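# Stow earphones in the chest drawer and close it

## Task

Place the coiled earphones inside the small chest's open drawer, then push that drawer closed, with the chest still standing upright at the end.

## Robot and tools

Robot: two seven-joint arms, left_arm and right_arm, each ending in a two-finger gripper whose fingers can fold. In the scene frame the origin sits at table height halfway between the nominal bases, +x points out over the table, +z up, and left_arm is on the +y side (image sides may differ). Calibrated bases: left_arm at (-0.044, +0.380, 0) m, right_arm at (+0.059, -0.307, 0) m, each turned only slightly about z. A camera stand stands behind the arms.

Frames: each arm reports its hand pose, velocities and targets in its own base frame. The table and fixed cameras use the scene frame. Every motion offset is measured along the axes of that arm's current Hand target. On the gripper, fingers point along +z and close along y. end_effector_position is the spot between the pads when shut; fingertips extend about 33 mm past it at gaps up to 40 mm, only 9 mm when fully open.

A row is 18 numbers, each in [-1, 1], covering both arms even if one is idle: left dx, dy, dz, rx, ry, rz, gripper position, force_limit, speed, then the same nine for the right arm. The six pose numbers are an offset, not a pose: 1.0 equals 0.6 m or 180 degrees, and rx, ry, rz form a single rotation vector. All rows of one action count from the Hand target at that action's start; a later action or call starts from the updated Hand target, so sending the same offset again moves further. Six zeros re-request the current Hand target. The three gripper numbers are absolute commands every time (0 is a real value), so resend the previous ones to leave a gripper unchanged.

Gripper: position +1 = open 140 mm, pads touch near -0.8, -1 closes until blocked. force_limit sets squeeze after a slow close (about 14 N at -1, 40 N at 0, 58 N at +1); speed sets closing rate (about 30, 140, 250 mm/s at -1, 0, +1); faster closes squeeze much harder. Both start at +1. Grip with the fingertip quarter of the pads; deeper grips may fold the fingers and hold loosely or too hard. Fingertips pushed into a surface fold easily. After closing, object_status 2 means the fingers stopped on something; 3 means reached target or pads met; 1 blocked while opening; 0 moving. position_measured is in counts: 3 open, 75 about 100 mm, 139 about 60 mm, 200 about 20 mm, 230 pads touching.

Tools:
execute_actions(actions, cameras): actions is a list of actions; each action is up to 15 rows, one per 1/30 s step, and a short action holds its final row. cameras lists names (cam_high, cam_low, cam_left_wrist, cam_right_wrist, or "all"); images appear by default only with an empty actions list, which also reports the scene number.
move(target, speed, blend, blocking, cameras): target is one 18-number row or a list of up to 15 rows; every row is an offset from the same starting Hand targets, not from the prior row. Paths are straight, last at least 0.5 s and at most 10 s, and ignore obstacles. speed is m/s from 0.002 to 2 (default 0.25), one value or one per target. blend, in metres, rounds corners (0 stops at each target). blocking=false returns after about 0.5 s while motion continues. The result adds a move: line such as done, off_target, moving, held or fault, plus limits=paced or limits=held.
wait(seconds 0 to 10): let time pass holding commands. stop(): brake a running move. zoom_image(camera, region [x0, y0, x1, y1] in pixels, at most 504 by 504) enlarges part of the latest image. clear_fault(arm): clears a reported torque or force fault on left_arm or right_arm. finished_scene(scene): ends the current scene, given its number.

Motion: each control step the command is clipped to within 70 mm and 16 degrees of the measured pose. Hand target is the last commanded pose after clipping; the gripper can rest short of it, and a further command (even zeros) pursues it again. To stop pushing into something, command the target back past the gripper.

Results list per arm: end_effector_position (m) and quat_wxyz, Hand target, joint positions and velocities, joint torques, external joint torques, flange force along gripper x y z (with noise and held weight included), Tool commands, object_status, position_measured, and warning lines such as MOTOR HOT or fault notices.

Avoid: contact torques reaching the limits (35, 35, 32, 30, 12, 12, 12 N m from waist to wrist roll) or 40 N net outside force, including held weight, which stop the arm until clear_fault. Joints leaving their ranges (elbow -3.077 to -0.117, wrist pitch 0.440 to 4.622, others about plus or minus 2.9 rad) or overspeeding also fault. Keep the two grippers apart; the clearance check does not guard them, and pressing between arms can fail the task. Do not drop or fling things, slam the drawer, tip the chest, strike fixed objects, or let anything leave the table. Avoid squeezing hard on parts still resting on a surface. Long holds, stretched reach or pushing at unreachable poses overheat motors and brake the arm for 30 to 60 s. Loose objects may occasionally be nudged by outside disturbances.

Each tool is called as a command line: name --argument value for each argument, lists and objects as JSON in quotes; but a table of rows of numbers goes row by row, as --pt "numbers of a row", without its own name.

## Session

I'll start by looking at the scene.

execute_actions --actions '[]'

Scene clock: 0.00 s.
left_arm: end_effector_position=(+0.2394, -0.1030, +0.1147) position_measured=3 object_status=3 end_effector_quat_wxyz=(-0.103, +0.906, -0.384, -0.147) | right_arm: end_effector_position=(+0.3614, -0.1009, +0.1719) position_measured=3 object_status=3 end_effector_quat_wxyz=(+0.407, +0.608, +0.619, -0.286)
Joint positions: left_arm=[-0.486 -0.422 -0.085 -2.778 0.135 2.027 -1.406] | right_arm=[0.344 -0.241 0.092 -2.764 -1.046 1.879 -2.041]
Joint velocities: within noise
Joint torques (N m): no reading
External joint torques (N m): no reading
Flange force (N): no reading
Hand target: left_arm +0.2394, -0.1030, +0.1147; -0.103, +0.906, -0.384, -0.147 | right_arm +0.3614, -0.1009, +0.1719; +0.407, +0.608, +0.619, -0.286
Tool commands: left_gripper/position=+1.0 left_gripper/force_limit=+1.0 left_gripper/speed=+1.0 right_gripper/position=+1.0 right_gripper/force_limit=+1.0 right_gripper/speed=+1.0

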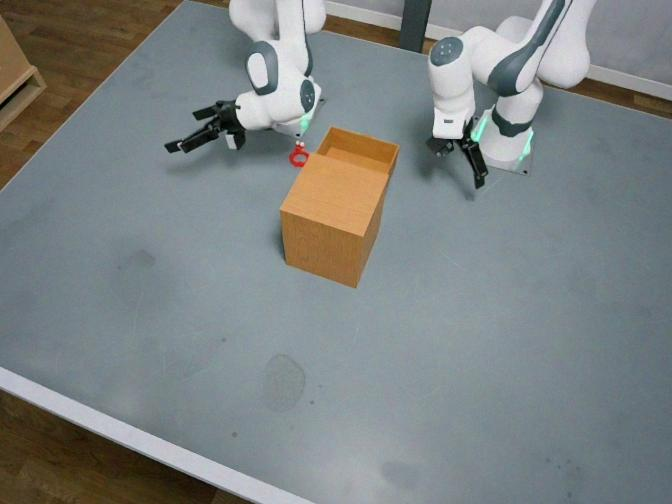

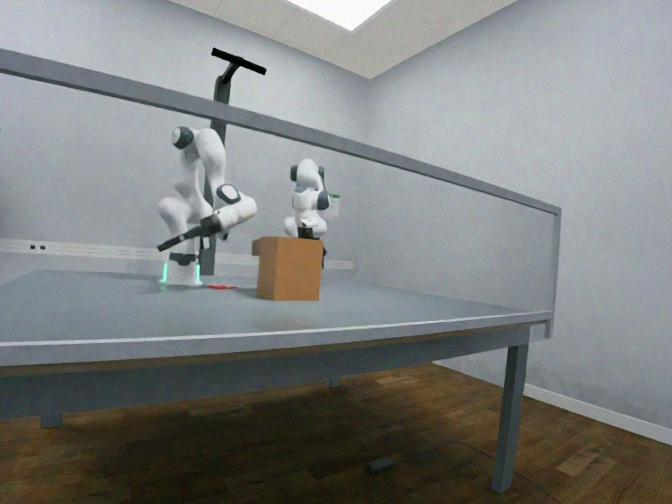

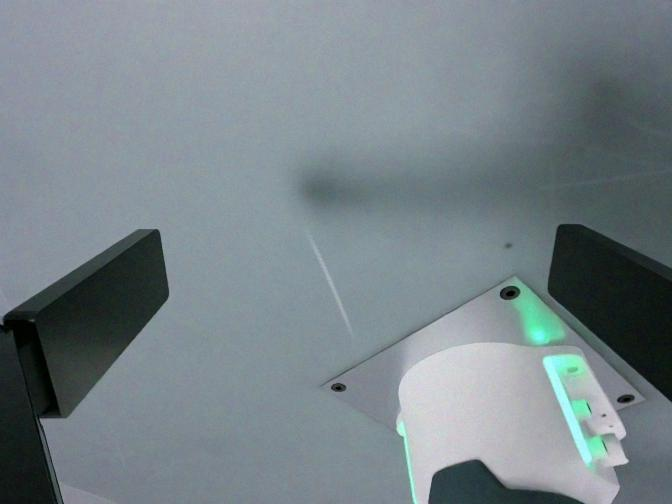

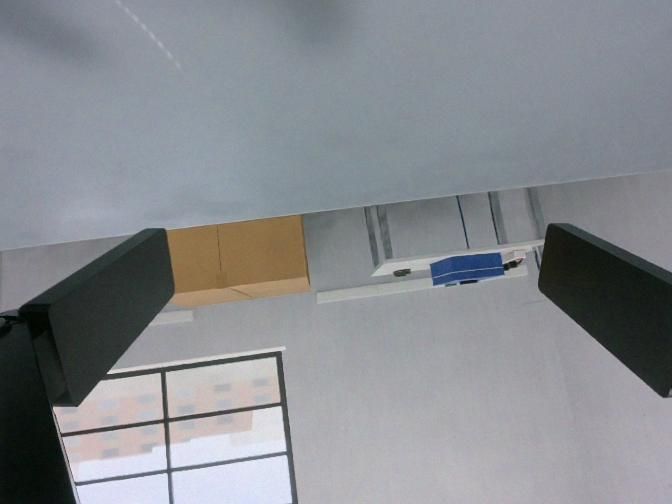

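zoom_image --camera "cam_high" --region '[240, 100, 440, 250]'

zoom_image --camera "cam_low" --region '[140, 200, 360, 320]'

Scaled by 2.520 from the camera's 672x504 image, which has a finer 960x720 frame.

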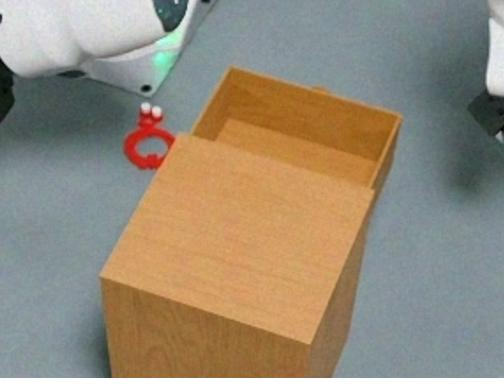

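Scaled by 2.291 from the camera's 672x504 image, which has a finer 960x720 frame.

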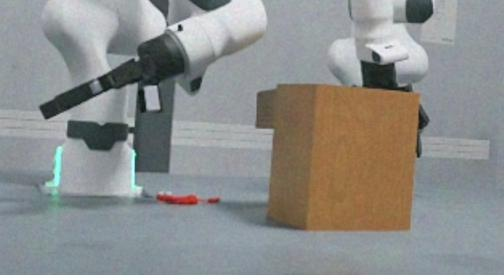

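zoom_image --camera "cam_high" --region '[400, 60, 580, 210]'

zoom_image --camera "cam_high" --region '[150, 50, 350, 190]'

Scaled by 2.800 from the camera's 672x504 image, which has a finer 960x720 frame.

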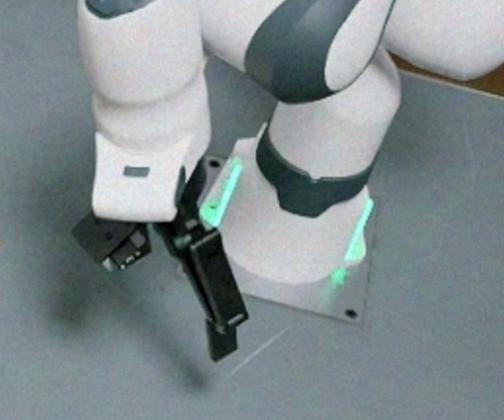

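Scaled by 2.520 from the camera's 672x504 image, which has a finer 960x720 frame.

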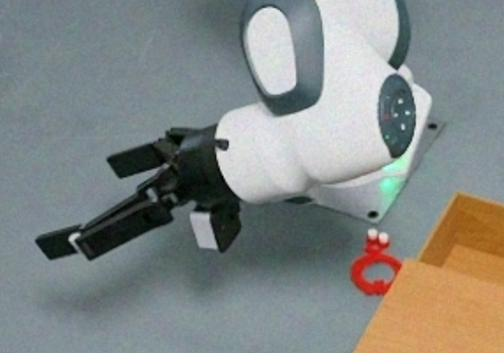

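move --target '[0,0,0,0,0,0,1,1,1, 0.2110,-0.2900,-0.3635,0.3983,0.0856,0.3546,1,1,1]' --speed 0.4 --cameras '["all"]'

Scene clock: 57.60 s.
left_arm: end_effector_position=(+0.2394, -0.1030, +0.1147) position_measured=3 object_status=3 end_effector_quat_wxyz=(-0.103, +0.906, -0.384, -0.147) | right_arm: end_effector_position=(+0.1644, +0.1320, +0.1500) position_measured=3 object_status=3 end_effector_quat_wxyz=(+0.001, +0.966, +0.004, -0.260)
Joint positions: left_arm=[-0.486 -0.422 -0.085 -2.778 0.135 2.027 -1.406] | right_arm=[0.272 -0.487 0.128 -2.749 0.243 1.76 -1.316]
Joint velocities: left_arm=[within noise] | right_arm=[0 -0.001 0 -0.001 0 0 0.008]
Joint torques (N m): left_arm=[0.37 -13.5 -0.37 21.6 0.75 1.7 0.12] | right_arm=[0.27 -12.78 -1.45 20.78 1.25 1.07 0.09]
External joint torques (N m): left_arm=[0.44 0.5 -0.57 0.55 0.02 0.05 0.13] | right_arm=[0.27 -0.87 0.46 -0.53 0.36 0.04 0.1]
Flange force (N): left_arm=[3.5 -0.9 -0.4] | right_arm=[-4.7 -0.2 2.0]
Hand target: left_arm +0.2394, -0.1030, +0.1147; -0.103, +0.906, -0.384, -0.147 | right_arm +0.1648, +0.1330, +0.1498; +0.000, +0.966, +0.000, -0.259
Off the commanded pose: left_arm 0.000 m, 0 deg | right_arm 0.001 m, 0 deg.
move: done

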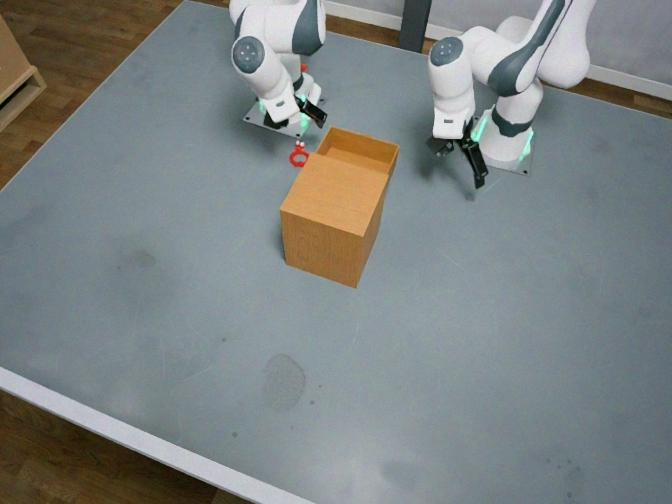

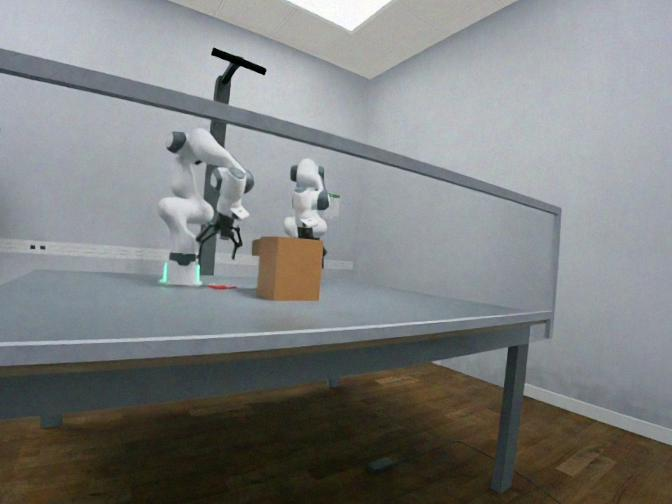

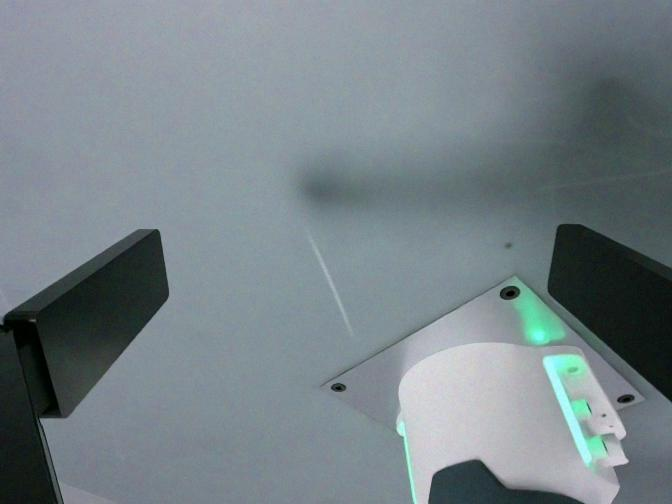

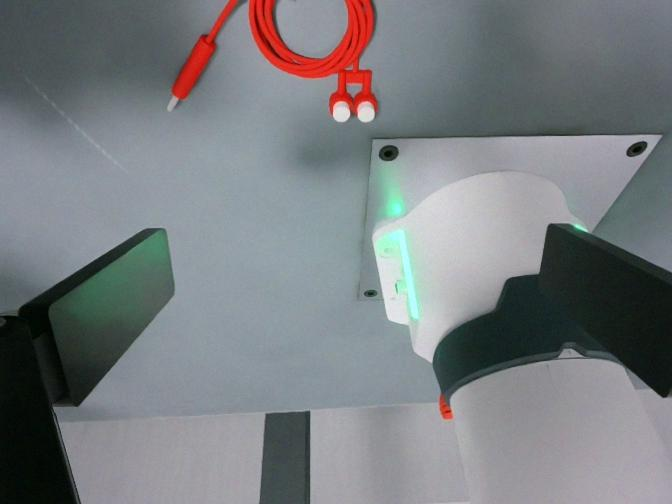

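zoom_image --camera "cam_high" --region '[230, 80, 360, 180]'

zoom_image --camera "cam_right_wrist" --region '[120, 0, 500, 250]'

zoom_image --camera "cam_low" --region '[140, 180, 360, 320]'

Scaled by 3.877 from the camera's 672x504 image, which has a finer 960x720 frame.

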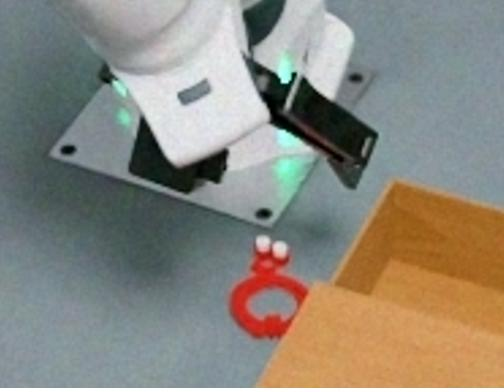

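Scaled by 1.326 from the camera's 672x504 image, which has a finer 960x720 frame.

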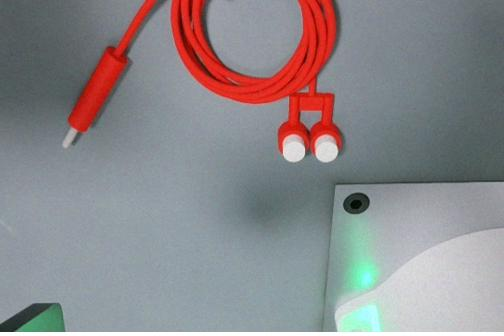

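Scaled by 2.291 from the camera's 672x504 image, which has a finer 960x720 frame.

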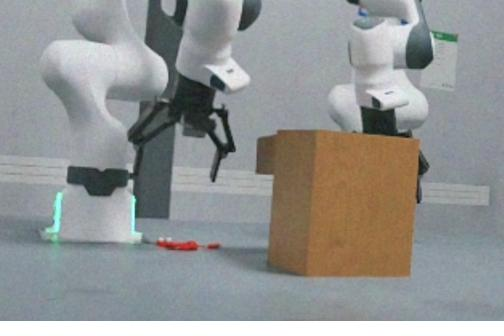

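move --target '[0,0,0,0,0,0,1,1,1, 0.1417,-0.035,-0.0052,0,0.0556,0,0.43,-1,0]' --speed 0.25 --cameras '["cam_high", "cam_right_wrist", "cam_low"]'

Scene clock: 81.40 s.
left_arm: end_effector_position=(+0.2394, -0.1030, +0.1147) position_measured=3 object_status=3 end_effector_quat_wxyz=(-0.103, +0.906, -0.384, -0.147) | right_arm: end_effector_position=(+0.2380, +0.1544, +0.1101) position_measured=75 object_status=3 end_effector_quat_wxyz=(-0.001, +0.984, +0.001, -0.176)
Joint positions: left_arm=[-0.486 -0.422 -0.085 -2.778 0.135 2.027 -1.406] | right_arm=[0.254 -0.343 0.184 -2.715 0.23 2.04 -1.295]
Joint velocities: left_arm=[within noise] | right_arm=[-0.001 -0.001 0 0.001 0 0.004 0.002]
Joint torques (N m): left_arm=[0.37 -13.46 -0.34 21.63 0.74 1.68 0.12] | right_arm=[0.24 -15.58 -1.26 20.89 0.23 1.62 0.11]
External joint torques (N m): left_arm=[0.35 0.58 -0.63 0.58 0.01 0.04 0.14] | right_arm=[0.23 0.59 0.52 0.04 -0.46 0 0.12]
Flange force (N): left_arm=[3.9 -0.8 -0.5] | right_arm=[2.3 -1.4 0.5]
Hand target: left_arm +0.2394, -0.1030, +0.1147; -0.103, +0.906, -0.384, -0.147 | right_arm +0.2400, +0.1540, +0.1100; +0.000, +0.985, +0.000, -0.174
Off the commanded pose: left_arm 0.000 m, 0 deg | right_arm 0.002 m, 0 deg.
move: done
Images, in order (width x height): cam_high 672x504, cam_low 672x504, cam_right_wrist 672x504.

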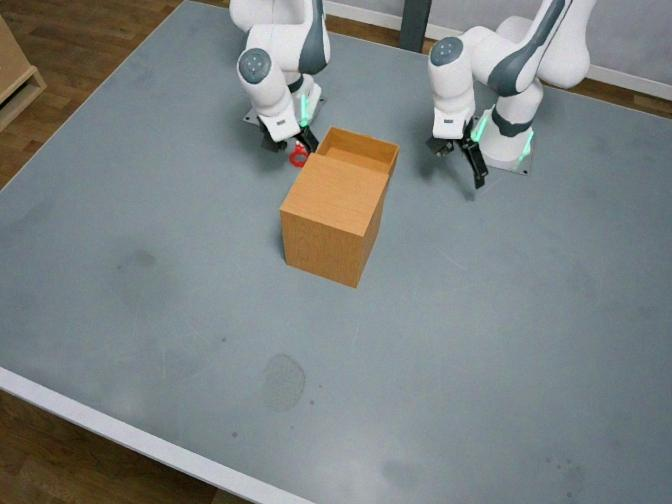

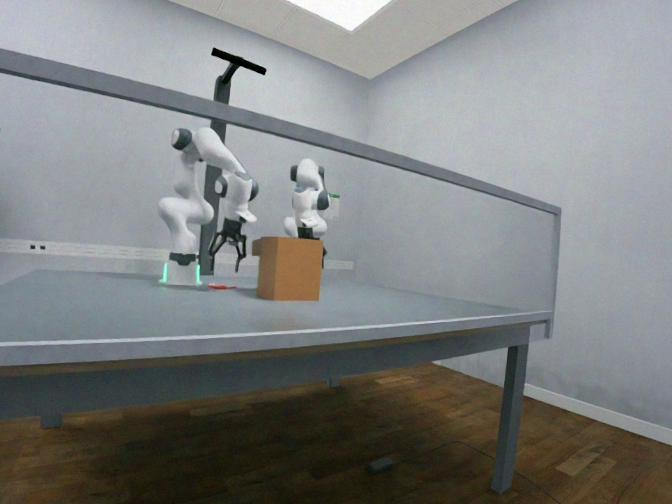

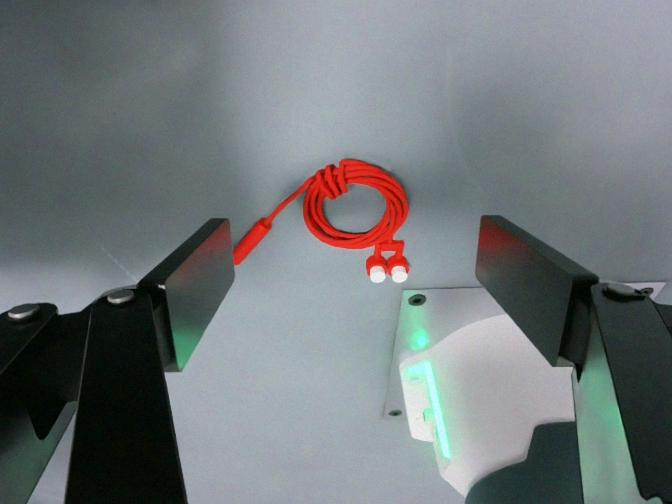

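zoom_image --camera "cam_right_wrist" --region '[200, 140, 500, 320]'

zoom_image --camera "cam_low" --region '[180, 200, 300, 310]'

Scaled by 1.680 from the camera's 672x504 image, which has a finer 960x720 frame.

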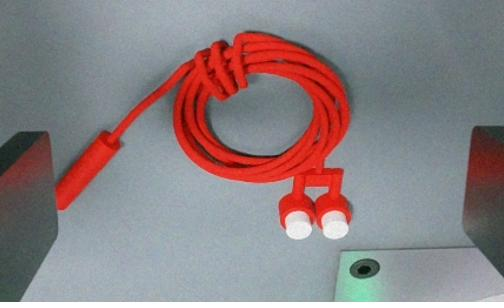

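Scaled by 4.200 from the camera's 672x504 image, which has a finer 960x720 frame.

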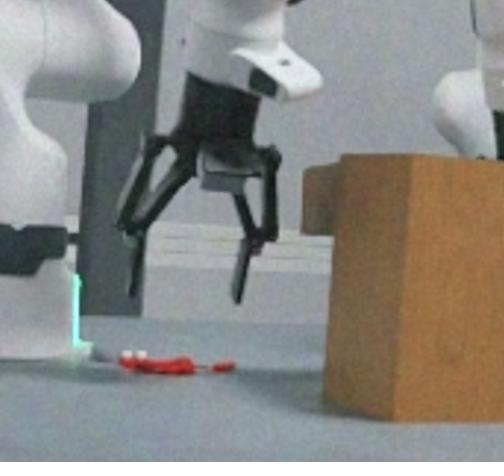

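move --target '[0,0,0,0,0,0,1,1,1, -0.0268,0.0455,0.0807,0,0,0,-0.39,-1,0]' --speed 0.2 --cameras '["cam_high", "cam_right_wrist", "cam_low"]'

zoom_image --camera "cam_right_wrist" --region '[180, 100, 516, 352]'

zoom_image --camera "cam_low" --region '[180, 200, 300, 310]'

Scene clock: 117.33 s.
left_arm: end_effector_position=(+0.2394, -0.1030, +0.1147) position_measured=3 object_status=3 end_effector_quat_wxyz=(-0.103, +0.906, -0.384, -0.147) | right_arm: end_effector_position=(+0.2078, +0.1261, +0.0701) position_measured=178 object_status=3 end_effector_quat_wxyz=(+0.002, +0.985, -0.002, -0.175)
Joint positions: left_arm=[-0.486 -0.422 -0.085 -2.778 0.135 2.027 -1.406] | right_arm=[0.252 -0.369 0.166 -2.866 0.23 2.16 -1.33]
Joint velocities: left_arm=[within noise] | right_arm=[-0.001 0 0 0 0 0.003 -0.006]
Joint torques (N m): left_arm=[0.32 -13.48 -0.32 21.6 0.76 1.7 0.1] | right_arm=[1.04 -14.32 -1.9 18.48 0.67 1.6 -0.3]
External joint torques (N m): left_arm=[0.26 0.49 -0.65 0.67 0.03 0.08 0.12] | right_arm=[1.05 -0.58 -0.31 -0.7 0.11 0 -0.29]
Flange force (N): left_arm=[3.8 -0.6 -0.7] | right_arm=[-4.8 0.7 0.6]
Hand target: left_arm +0.2394, -0.1030, +0.1147; -0.103, +0.906, -0.384, -0.147 | right_arm +0.2083, +0.1267, +0.0700; +0.000, +0.985, +0.000, -0.174
Off the commanded pose: left_arm 0.000 m, 0 deg | right_arm 0.001 m, 0 deg.
move: done
Images, in order (width x height): cam_high 672x504, cam_low 672x504, cam_right_wrist 672x504.

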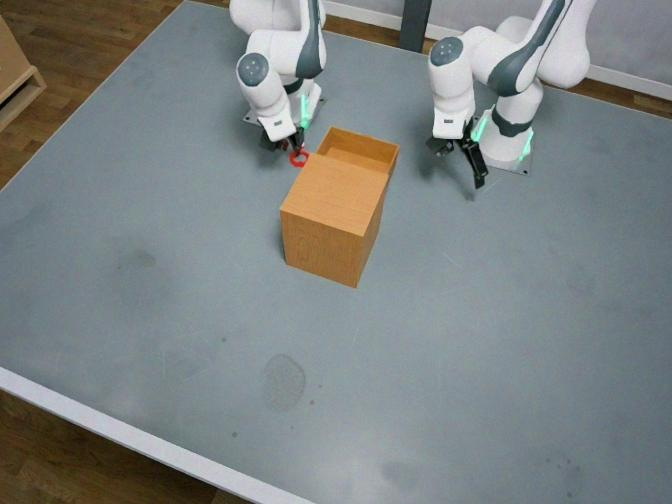

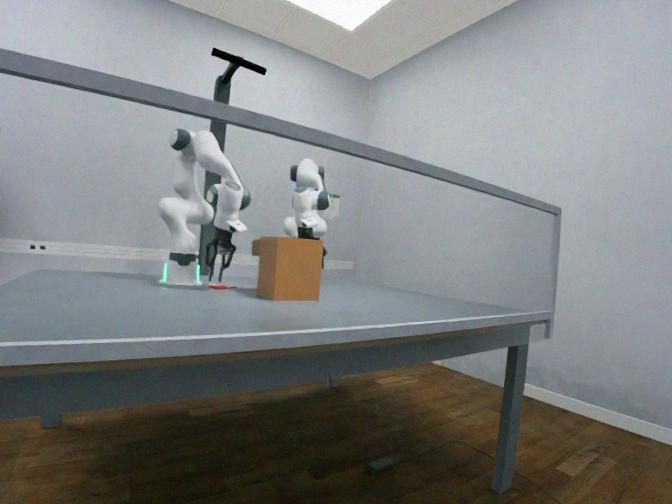

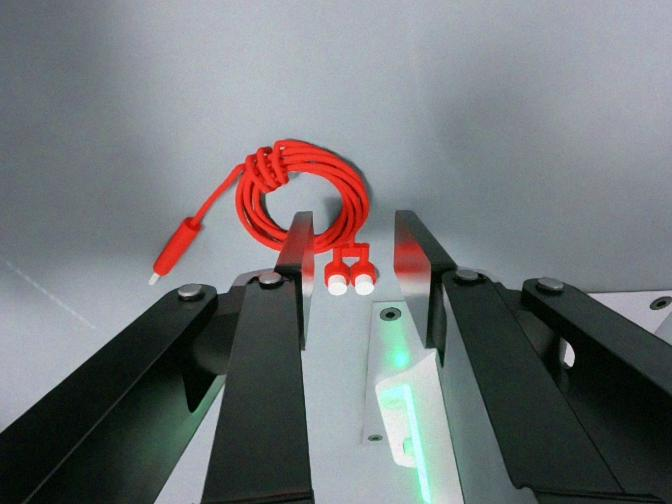

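Scaled by 1.500 from the camera's 672x504 image, which has a finer 960x720 frame.

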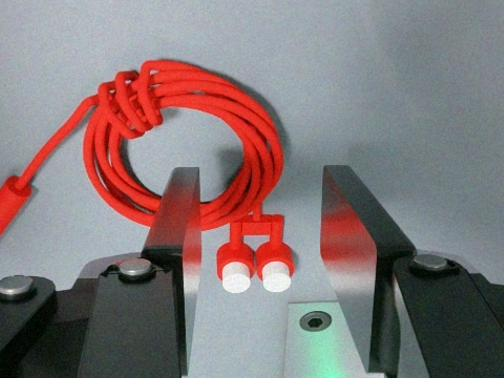

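Scaled by 4.200 from the camera's 672x504 image, which has a finer 960x720 frame.

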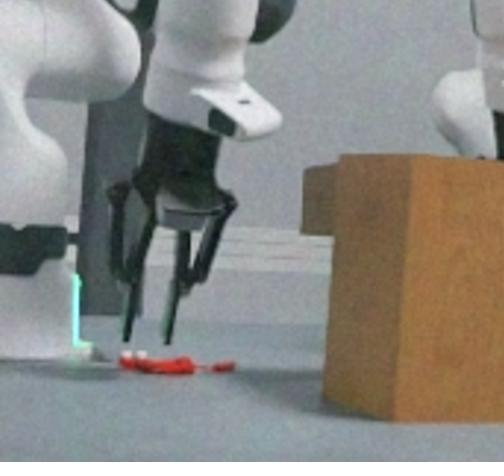

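move --target '[0,0,0,0,0,0,1,1,1, 0.01026,0,0.0282,0,0,0,-0.39,-1,0]' --speed 0.06 --cameras '["cam_right_wrist", "cam_low"]'

zoom_image --camera "cam_right_wrist" --region '[180, 100, 516, 352]'

zoom_image --camera "cam_low" --region '[190, 240, 270, 300]'

Scene clock: 124.93 s.
left_arm: end_effector_position=(+0.2394, -0.1030, +0.1147) position_measured=3 object_status=3 end_effector_quat_wxyz=(-0.103, +0.906, -0.384, -0.147) | right_arm: end_effector_position=(+0.2083, +0.1259, +0.0526) position_measured=178 object_status=3 end_effector_quat_wxyz=(+0.002, +0.985, -0.001, -0.174)
Joint positions: left_arm=[-0.486 -0.422 -0.085 -2.778 0.135 2.027 -1.406] | right_arm=[0.256 -0.314 0.166 -2.878 0.233 2.229 -1.338]
Joint velocities: left_arm=[within noise] | right_arm=[0.001 -0.001 -0.001 0 -0.001 0.004 0]
Joint torques (N m): left_arm=[0.29 -13.54 -0.38 21.61 0.73 1.69 0.13] | right_arm=[1 -14.14 -1.26 17.84 0.85 1.63 -0.32]
External joint torques (N m): left_arm=[0.32 0.49 -0.62 0.55 0 0.05 0.15] | right_arm=[1.04 0.71 0.12 -0.55 0.36 0.01 -0.31]
Flange force (N): left_arm=[3.4 -0.7 -0.5] | right_arm=[0.2 -2.0 3.1]
Hand target: left_arm +0.2394, -0.1030, +0.1147; -0.103, +0.906, -0.384, -0.147 | right_arm +0.2083, +0.1267, +0.0520; +0.000, +0.985, +0.000, -0.174
Off the commanded pose: left_arm 0.000 m, 0 deg | right_arm 0.001 m, 0 deg.
move: done
Images, in order (width x height): cam_low 672x504, cam_right_wrist 672x504.

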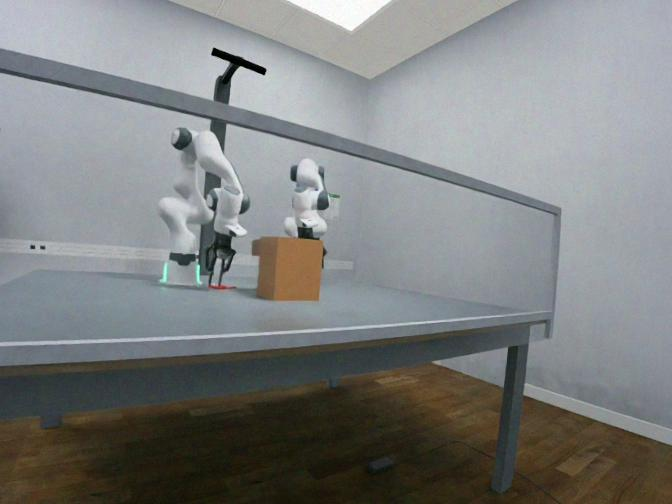

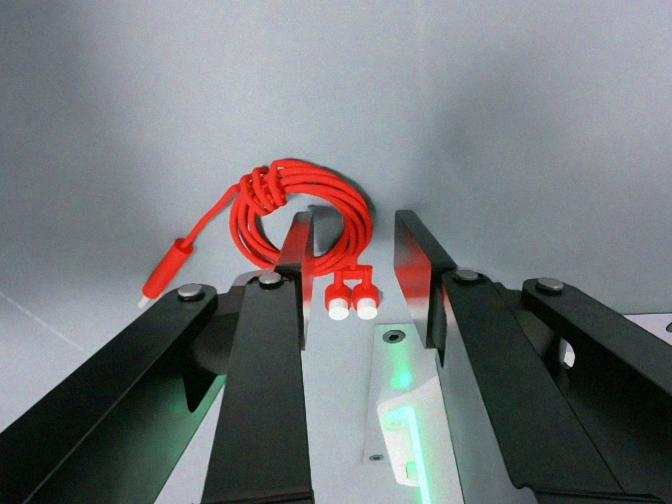

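Scaled by 1.500 from the camera's 672x504 image, which has a finer 960x720 frame.

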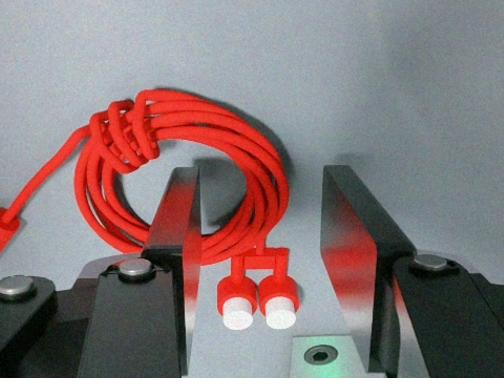

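Scaled by 6.300 from the camera's 672x504 image, which has a finer 960x720 frame.

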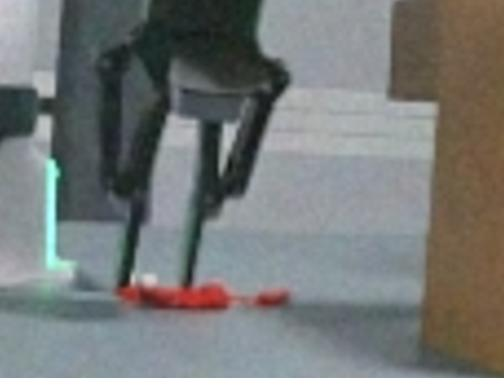

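move --target '[0,0,0,0,0,0,1,1,1, 0.00456,0,0.01253,0,0,0,-0.39,-1,0]' --speed 0.04 --cameras '["cam_right_wrist", "cam_low"]'

zoom_image --camera "cam_right_wrist" --region '[180, 100, 516, 352]'

zoom_image --camera "cam_low" --region '[190, 240, 270, 300]'

Scene clock: 127.63 s.
left_arm: end_effector_position=(+0.2394, -0.1030, +0.1147) position_measured=3 object_status=3 end_effector_quat_wxyz=(-0.103, +0.906, -0.384, -0.147) | right_arm: end_effector_position=(+0.2085, +0.1260, +0.0447) position_measured=178 object_status=3 end_effector_quat_wxyz=(+0.002, +0.985, -0.001, -0.174)
Joint positions: left_arm=[-0.486 -0.422 -0.085 -2.778 0.135 2.027 -1.406] | right_arm=[0.257 -0.287 0.166 -2.882 0.235 2.26 -1.34]
Joint velocities: left_arm=[within noise] | right_arm=[0 0.001 0 0.001 0 0.004 -0.001]
Joint torques (N m): left_arm=[0.32 -13.42 -0.39 21.65 0.74 1.69 0.09] | right_arm=[1.07 -14.63 -1.07 17.23 0.85 1.66 -0.31]
External joint torques (N m): left_arm=[0.34 0.62 -0.63 0.63 0.01 0.05 0.11] | right_arm=[1.08 0.69 0.15 -0.7 0.39 0.05 -0.3]
Flange force (N): left_arm=[4.2 -0.8 -0.5] | right_arm=[-0.4 -2.0 3.5]
Hand target: left_arm +0.2394, -0.1030, +0.1147; -0.103, +0.906, -0.384, -0.147 | right_arm +0.2083, +0.1267, +0.0440; +0.000, +0.985, +0.000, -0.174
Off the commanded pose: left_arm 0.000 m, 0 deg | right_arm 0.001 m, 0 deg.
move: done
Images, in order (width x height): cam_low 672x504, cam_right_wrist 672x504.

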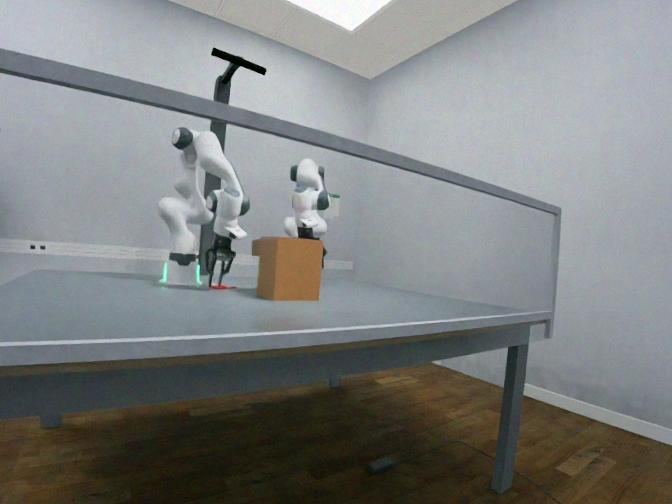

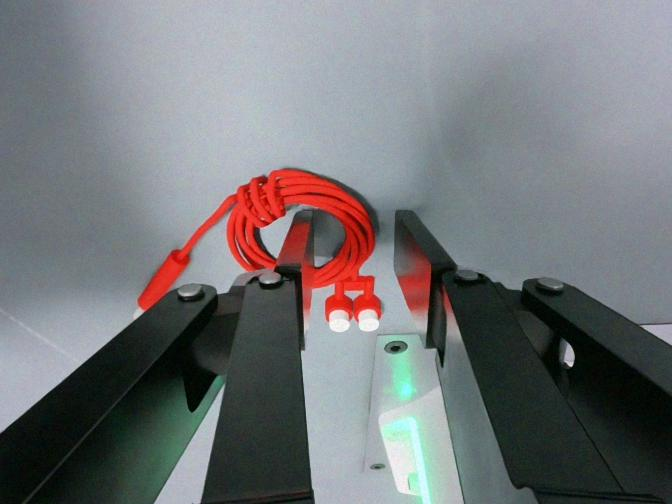

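Scaled by 1.500 from the camera's 672x504 image, which has a finer 960x720 frame.

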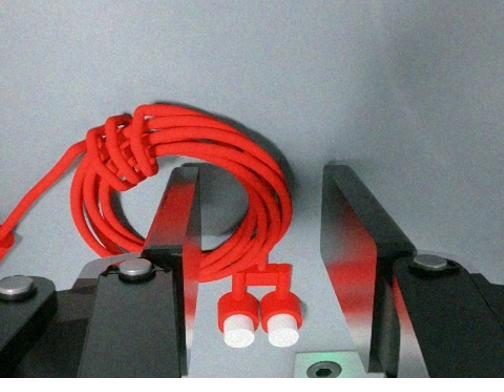

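Scaled by 6.300 from the camera's 672x504 image, which has a finer 960x720 frame.

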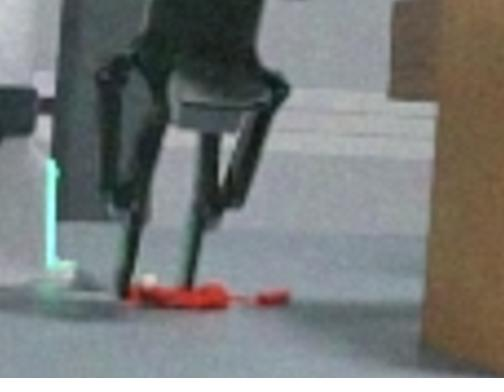

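move --target '[0,0,0,0,0,0,1,1,1, 0.00228,0,0.00627,0,0,0,-0.39,-1,0]' --speed 0.03 --cameras '["cam_right_wrist", "cam_low"]'

zoom_image --camera "cam_right_wrist" --region '[180, 100, 516, 352]'

zoom_image --camera "cam_low" --region '[190, 240, 270, 300]'

Scene clock: 132.03 s.
left_arm: end_effector_position=(+0.2394, -0.1030, +0.1147) position_measured=3 object_status=3 end_effector_quat_wxyz=(-0.103, +0.906, -0.384, -0.147) | right_arm: end_effector_position=(+0.2085, +0.1260, +0.0407) position_measured=178 object_status=3 end_effector_quat_wxyz=(+0.002, +0.985, -0.001, -0.174)
Joint positions: left_arm=[-0.486 -0.422 -0.085 -2.778 0.135 2.027 -1.406] | right_arm=[0.258 -0.273 0.166 -2.883 0.236 2.275 -1.342]
Joint velocities: left_arm=[within noise] | right_arm=[0.001 0.001 0 -0.001 0 0.004 -0.001]
Joint torques (N m): left_arm=[0.37 -13.44 -0.4 21.59 0.71 1.68 0.09] | right_arm=[1.01 -14.85 -1.05 16.94 0.83 1.62 -0.32]
External joint torques (N m): left_arm=[0.39 0.55 -0.64 0.59 -0.02 0.05 0.11] | right_arm=[1.04 0.67 0.14 -0.69 0.39 0.01 -0.31]
Flange force (N): left_arm=[3.8 -0.7 -0.5] | right_arm=[-0.5 -1.9 3.3]
Hand target: left_arm +0.2394, -0.1030, +0.1147; -0.103, +0.906, -0.384, -0.147 | right_arm +0.2083, +0.1267, +0.0400; +0.000, +0.985, +0.000, -0.174
Off the commanded pose: left_arm 0.000 m, 0 deg | right_arm 0.001 m, 0 deg.
move: done
Images, in order (width x height): cam_low 672x504, cam_right_wrist 672x504.

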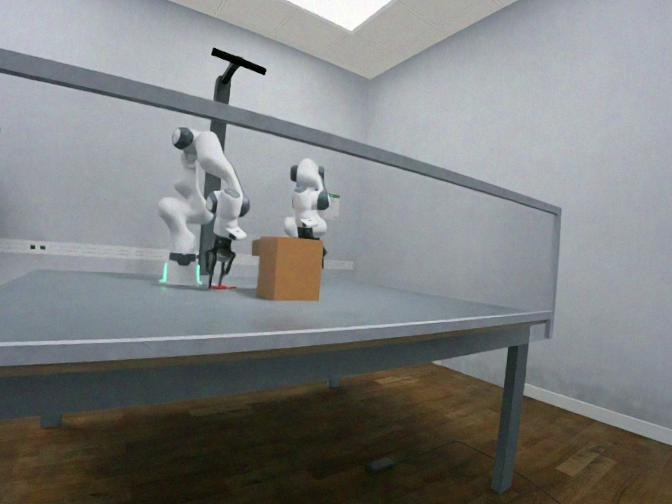

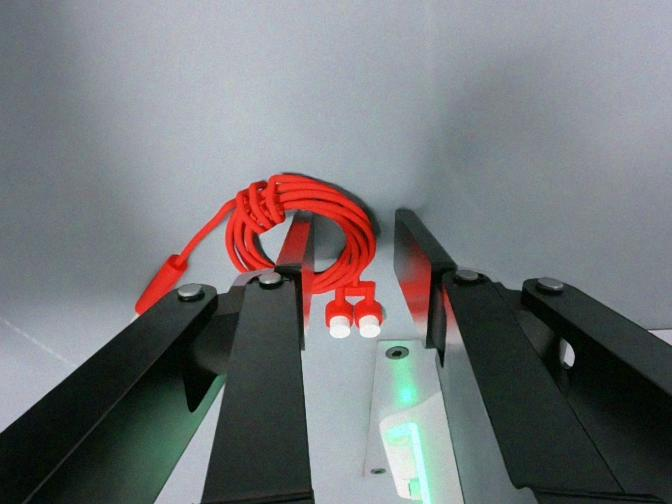

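Scaled by 1.500 from the camera's 672x504 image, which has a finer 960x720 frame.

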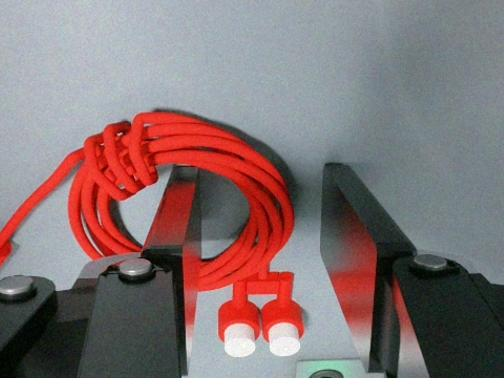

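Scaled by 6.300 from the camera's 672x504 image, which has a finer 960x720 frame.

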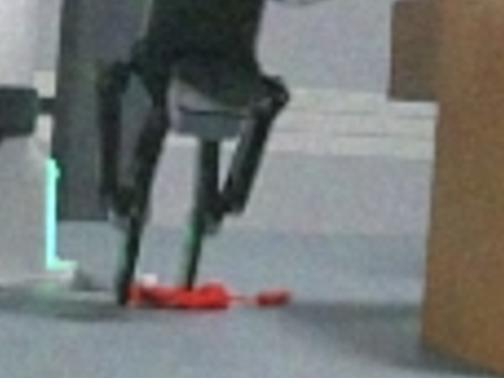

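move --pt "0 0 0 0 0 0 1 1 1 -0.00313 0 0.00114 0 0 0 -0.39 -1 0" --pt "0 0 0 0 0 0 1 1 1 -0.00313 0 0.00114 0 0 0 -1 -0.5 -1" --speed 0.03 --cameras '["cam_right_wrist", "cam_low"]'

zoom_image --camera "cam_right_wrist" --region '[180, 100, 516, 352]'

Scene clock: 137.10 s.
left_arm: end_effector_position=(+0.2394, -0.1030, +0.1147) position_measured=3 object_status=3 end_effector_quat_wxyz=(-0.103, +0.906, -0.384, -0.147) | right_arm: end_effector_position=(+0.2078, +0.1276, +0.0409) position_measured=223 object_status=0 end_effector_quat_wxyz=(+0.000, +0.985, -0.001, -0.172)
Joint positions: left_arm=[-0.486 -0.422 -0.085 -2.778 0.135 2.027 -1.406] | right_arm=[0.262 -0.278 0.166 -2.887 0.243 2.278 -1.343]
Joint torques (N m): left_arm=[0.35 -13.4 -0.43 21.62 0.75 1.69 0.04] | right_arm=[0.45 -14.81 -1.15 15.53 0.08 1.31 -0.25]
External joint torques (N m): left_arm=[0.37 0.65 -0.68 0.57 0.01 0.05 0.06] | right_arm=[0.45 0.59 0.03 -2.2 -0.36 -0.31 -0.24]
Flange force (N): left_arm=[4.2 -0.6 -0.3] | right_arm=[-3.5 2.1 3.1]
Hand target: left_arm +0.2394, -0.1030, +0.1147; -0.103, +0.906, -0.384, -0.147 | right_arm +0.2063, +0.1267, +0.0400; +0.000, +0.985, +0.000, -0.174
Off the commanded pose: left_arm 0.000 m, 0 deg | right_arm 0.002 m, 0 deg.
move: done
Images, in order (width x height): cam_low 672x504, cam_right_wrist 672x504.

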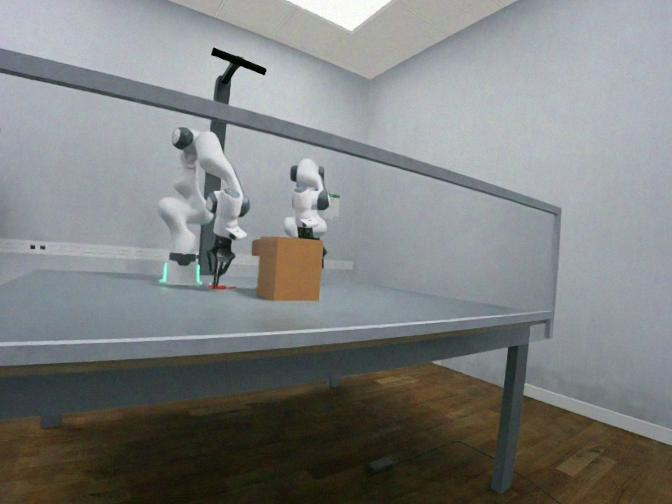

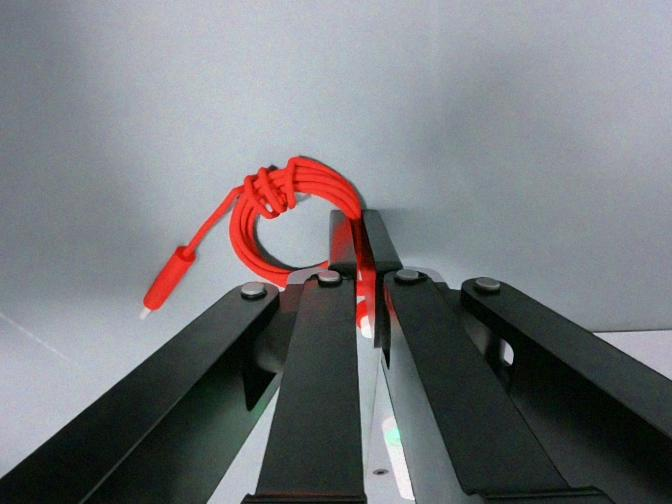

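Scaled by 1.500 from the camera's 672x504 image, which has a finer 960x720 frame.

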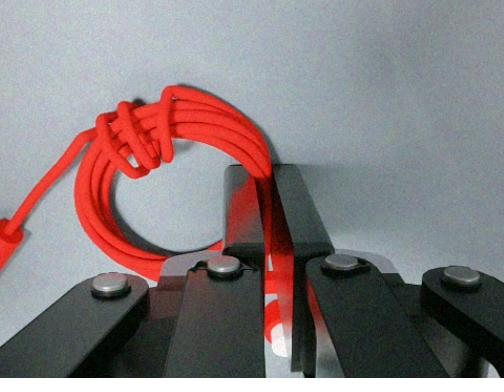

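wait --seconds 0.7

Scene clock: 138.30 s.
left_arm: end_effector_position=(+0.2394, -0.1030, +0.1147) position_measured=3 object_status=3 end_effector_quat_wxyz=(-0.103, +0.906, -0.384, -0.147) | right_arm: end_effector_position=(+0.2078, +0.1276, +0.0409) position_measured=223 object_status=2 end_effector_quat_wxyz=(+0.000, +0.985, -0.001, -0.172)
Joint positions: left_arm=[-0.486 -0.422 -0.085 -2.778 0.135 2.027 -1.406] | right_arm=[0.262 -0.278 0.166 -2.887 0.243 2.278 -1.343]
Joint torques (N m): left_arm=[0.39 -13.46 -0.43 21.58 0.75 1.7 0.07] | right_arm=[0.43 -14.79 -1.07 15.55 0.07 1.29 -0.27]
External joint torques (N m): left_arm=[0.39 0.63 -0.69 0.53 0.02 0.07 0.09] | right_arm=[0.48 0.62 0.16 -2.1 -0.38 -0.33 -0.26]
Flange force (N): left_arm=[4.0 -0.7 -0.2] | right_arm=[-3.3 1.8 3.1]
Hand target: left_arm +0.2394, -0.1030, +0.1147; -0.103, +0.906, -0.384, -0.147 | right_arm +0.2063, +0.1267, +0.0400; +0.000, +0.985, +0.000, -0.174
Tool commands: left_gripper/position=+1.0 left_gripper/force_limit=+1.0 left_gripper/speed=+1.0 right_gripper/position=-1.0 right_gripper/force_limit=-0.5 right_gripper/speed=-1.0
Off the commanded pose: left_arm 0.000 m, 0 deg | right_arm 0.002 m, 0 deg.
wait: 0.70 s; at rest from the start

move --target '[0,0,0,0,0,0,1,1,1, -0.0456,0,-0.1253,0,0,0,-1,-0.5,-1]' --speed 0.12 --cameras '["cam_right_wrist", "cam_low", "cam_high"]'

zoom_image --camera "cam_low" --region '[180, 200, 300, 310]'

zoom_image --camera "cam_high" --region '[240, 80, 420, 230]'

Scene clock: 141.00 s.
left_arm: end_effector_position=(+0.2394, -0.1030, +0.1147) position_measured=3 object_status=3 end_effector_quat_wxyz=(-0.103, +0.906, -0.384, -0.147) | right_arm: end_effector_position=(+0.2062, +0.1276, +0.1193) position_measured=223 object_status=2 end_effector_quat_wxyz=(-0.002, +0.985, +0.001, -0.174)
Joint positions: left_arm=[-0.486 -0.422 -0.085 -2.778 0.135 2.027 -1.406] | right_arm=[0.252 -0.507 0.153 -2.824 0.221 1.984 -1.323]
Joint velocities: left_arm=[within noise] | right_arm=[0 0.002 0 -0.001 0 -0.005 0.003]
Joint torques (N m): left_arm=[0.31 -13.49 -0.39 21.65 0.74 1.69 0.1] | right_arm=[0.22 -12.08 -1.82 21.21 0.41 1.21 0.08]
External joint torques (N m): left_arm=[0.37 0.56 -0.59 0.55 0.01 0.04 0.11] | right_arm=[0.22 -0.92 0.26 -0.18 -0.32 -0.41 0.09]
Flange force (N): left_arm=[3.7 -0.8 -0.4] | right_arm=[-5.0 1.3 -1.7]
Hand target: left_arm +0.2394, -0.1030, +0.1147; -0.103, +0.906, -0.384, -0.147 | right_arm +0.2063, +0.1267, +0.1200; +0.000, +0.985, +0.000, -0.174
Off the commanded pose: left_arm 0.000 m, 0 deg | right_arm 0.001 m, 0 deg.
move: done
Images, in order (width x height): cam_high 672x504, cam_low 672x504, cam_right_wrist 672x504.

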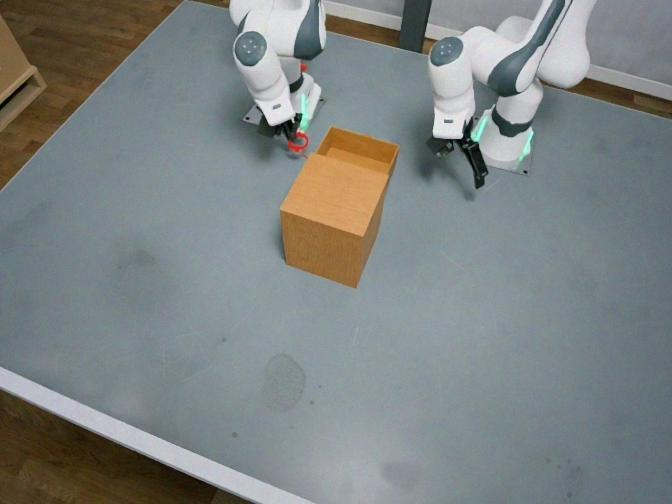

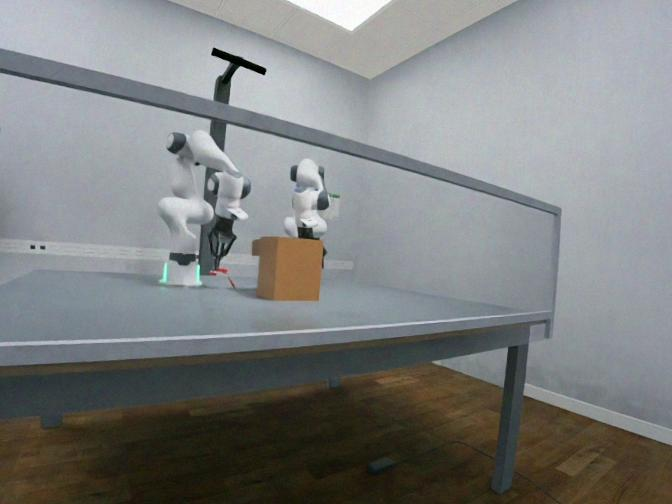

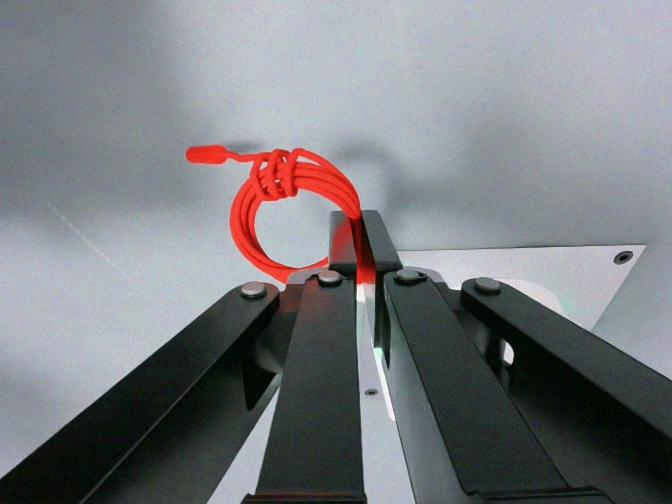

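Scaled by 4.200 from the camera's 672x504 image, which has a finer 960x720 frame.

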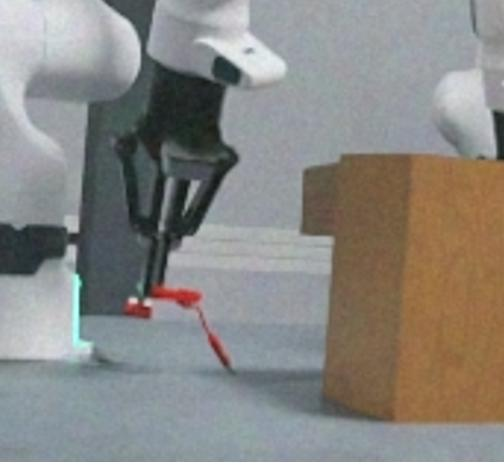

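Scaled by 2.800 from the camera's 672x504 image, which has a finer 960x720 frame.

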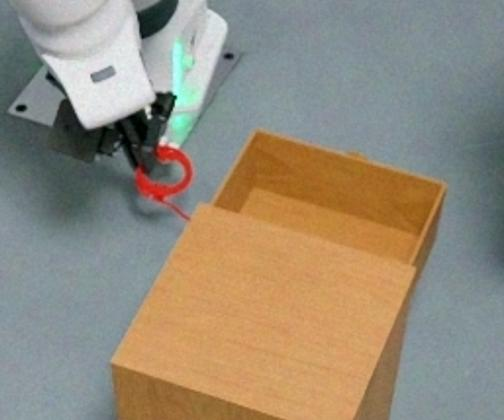

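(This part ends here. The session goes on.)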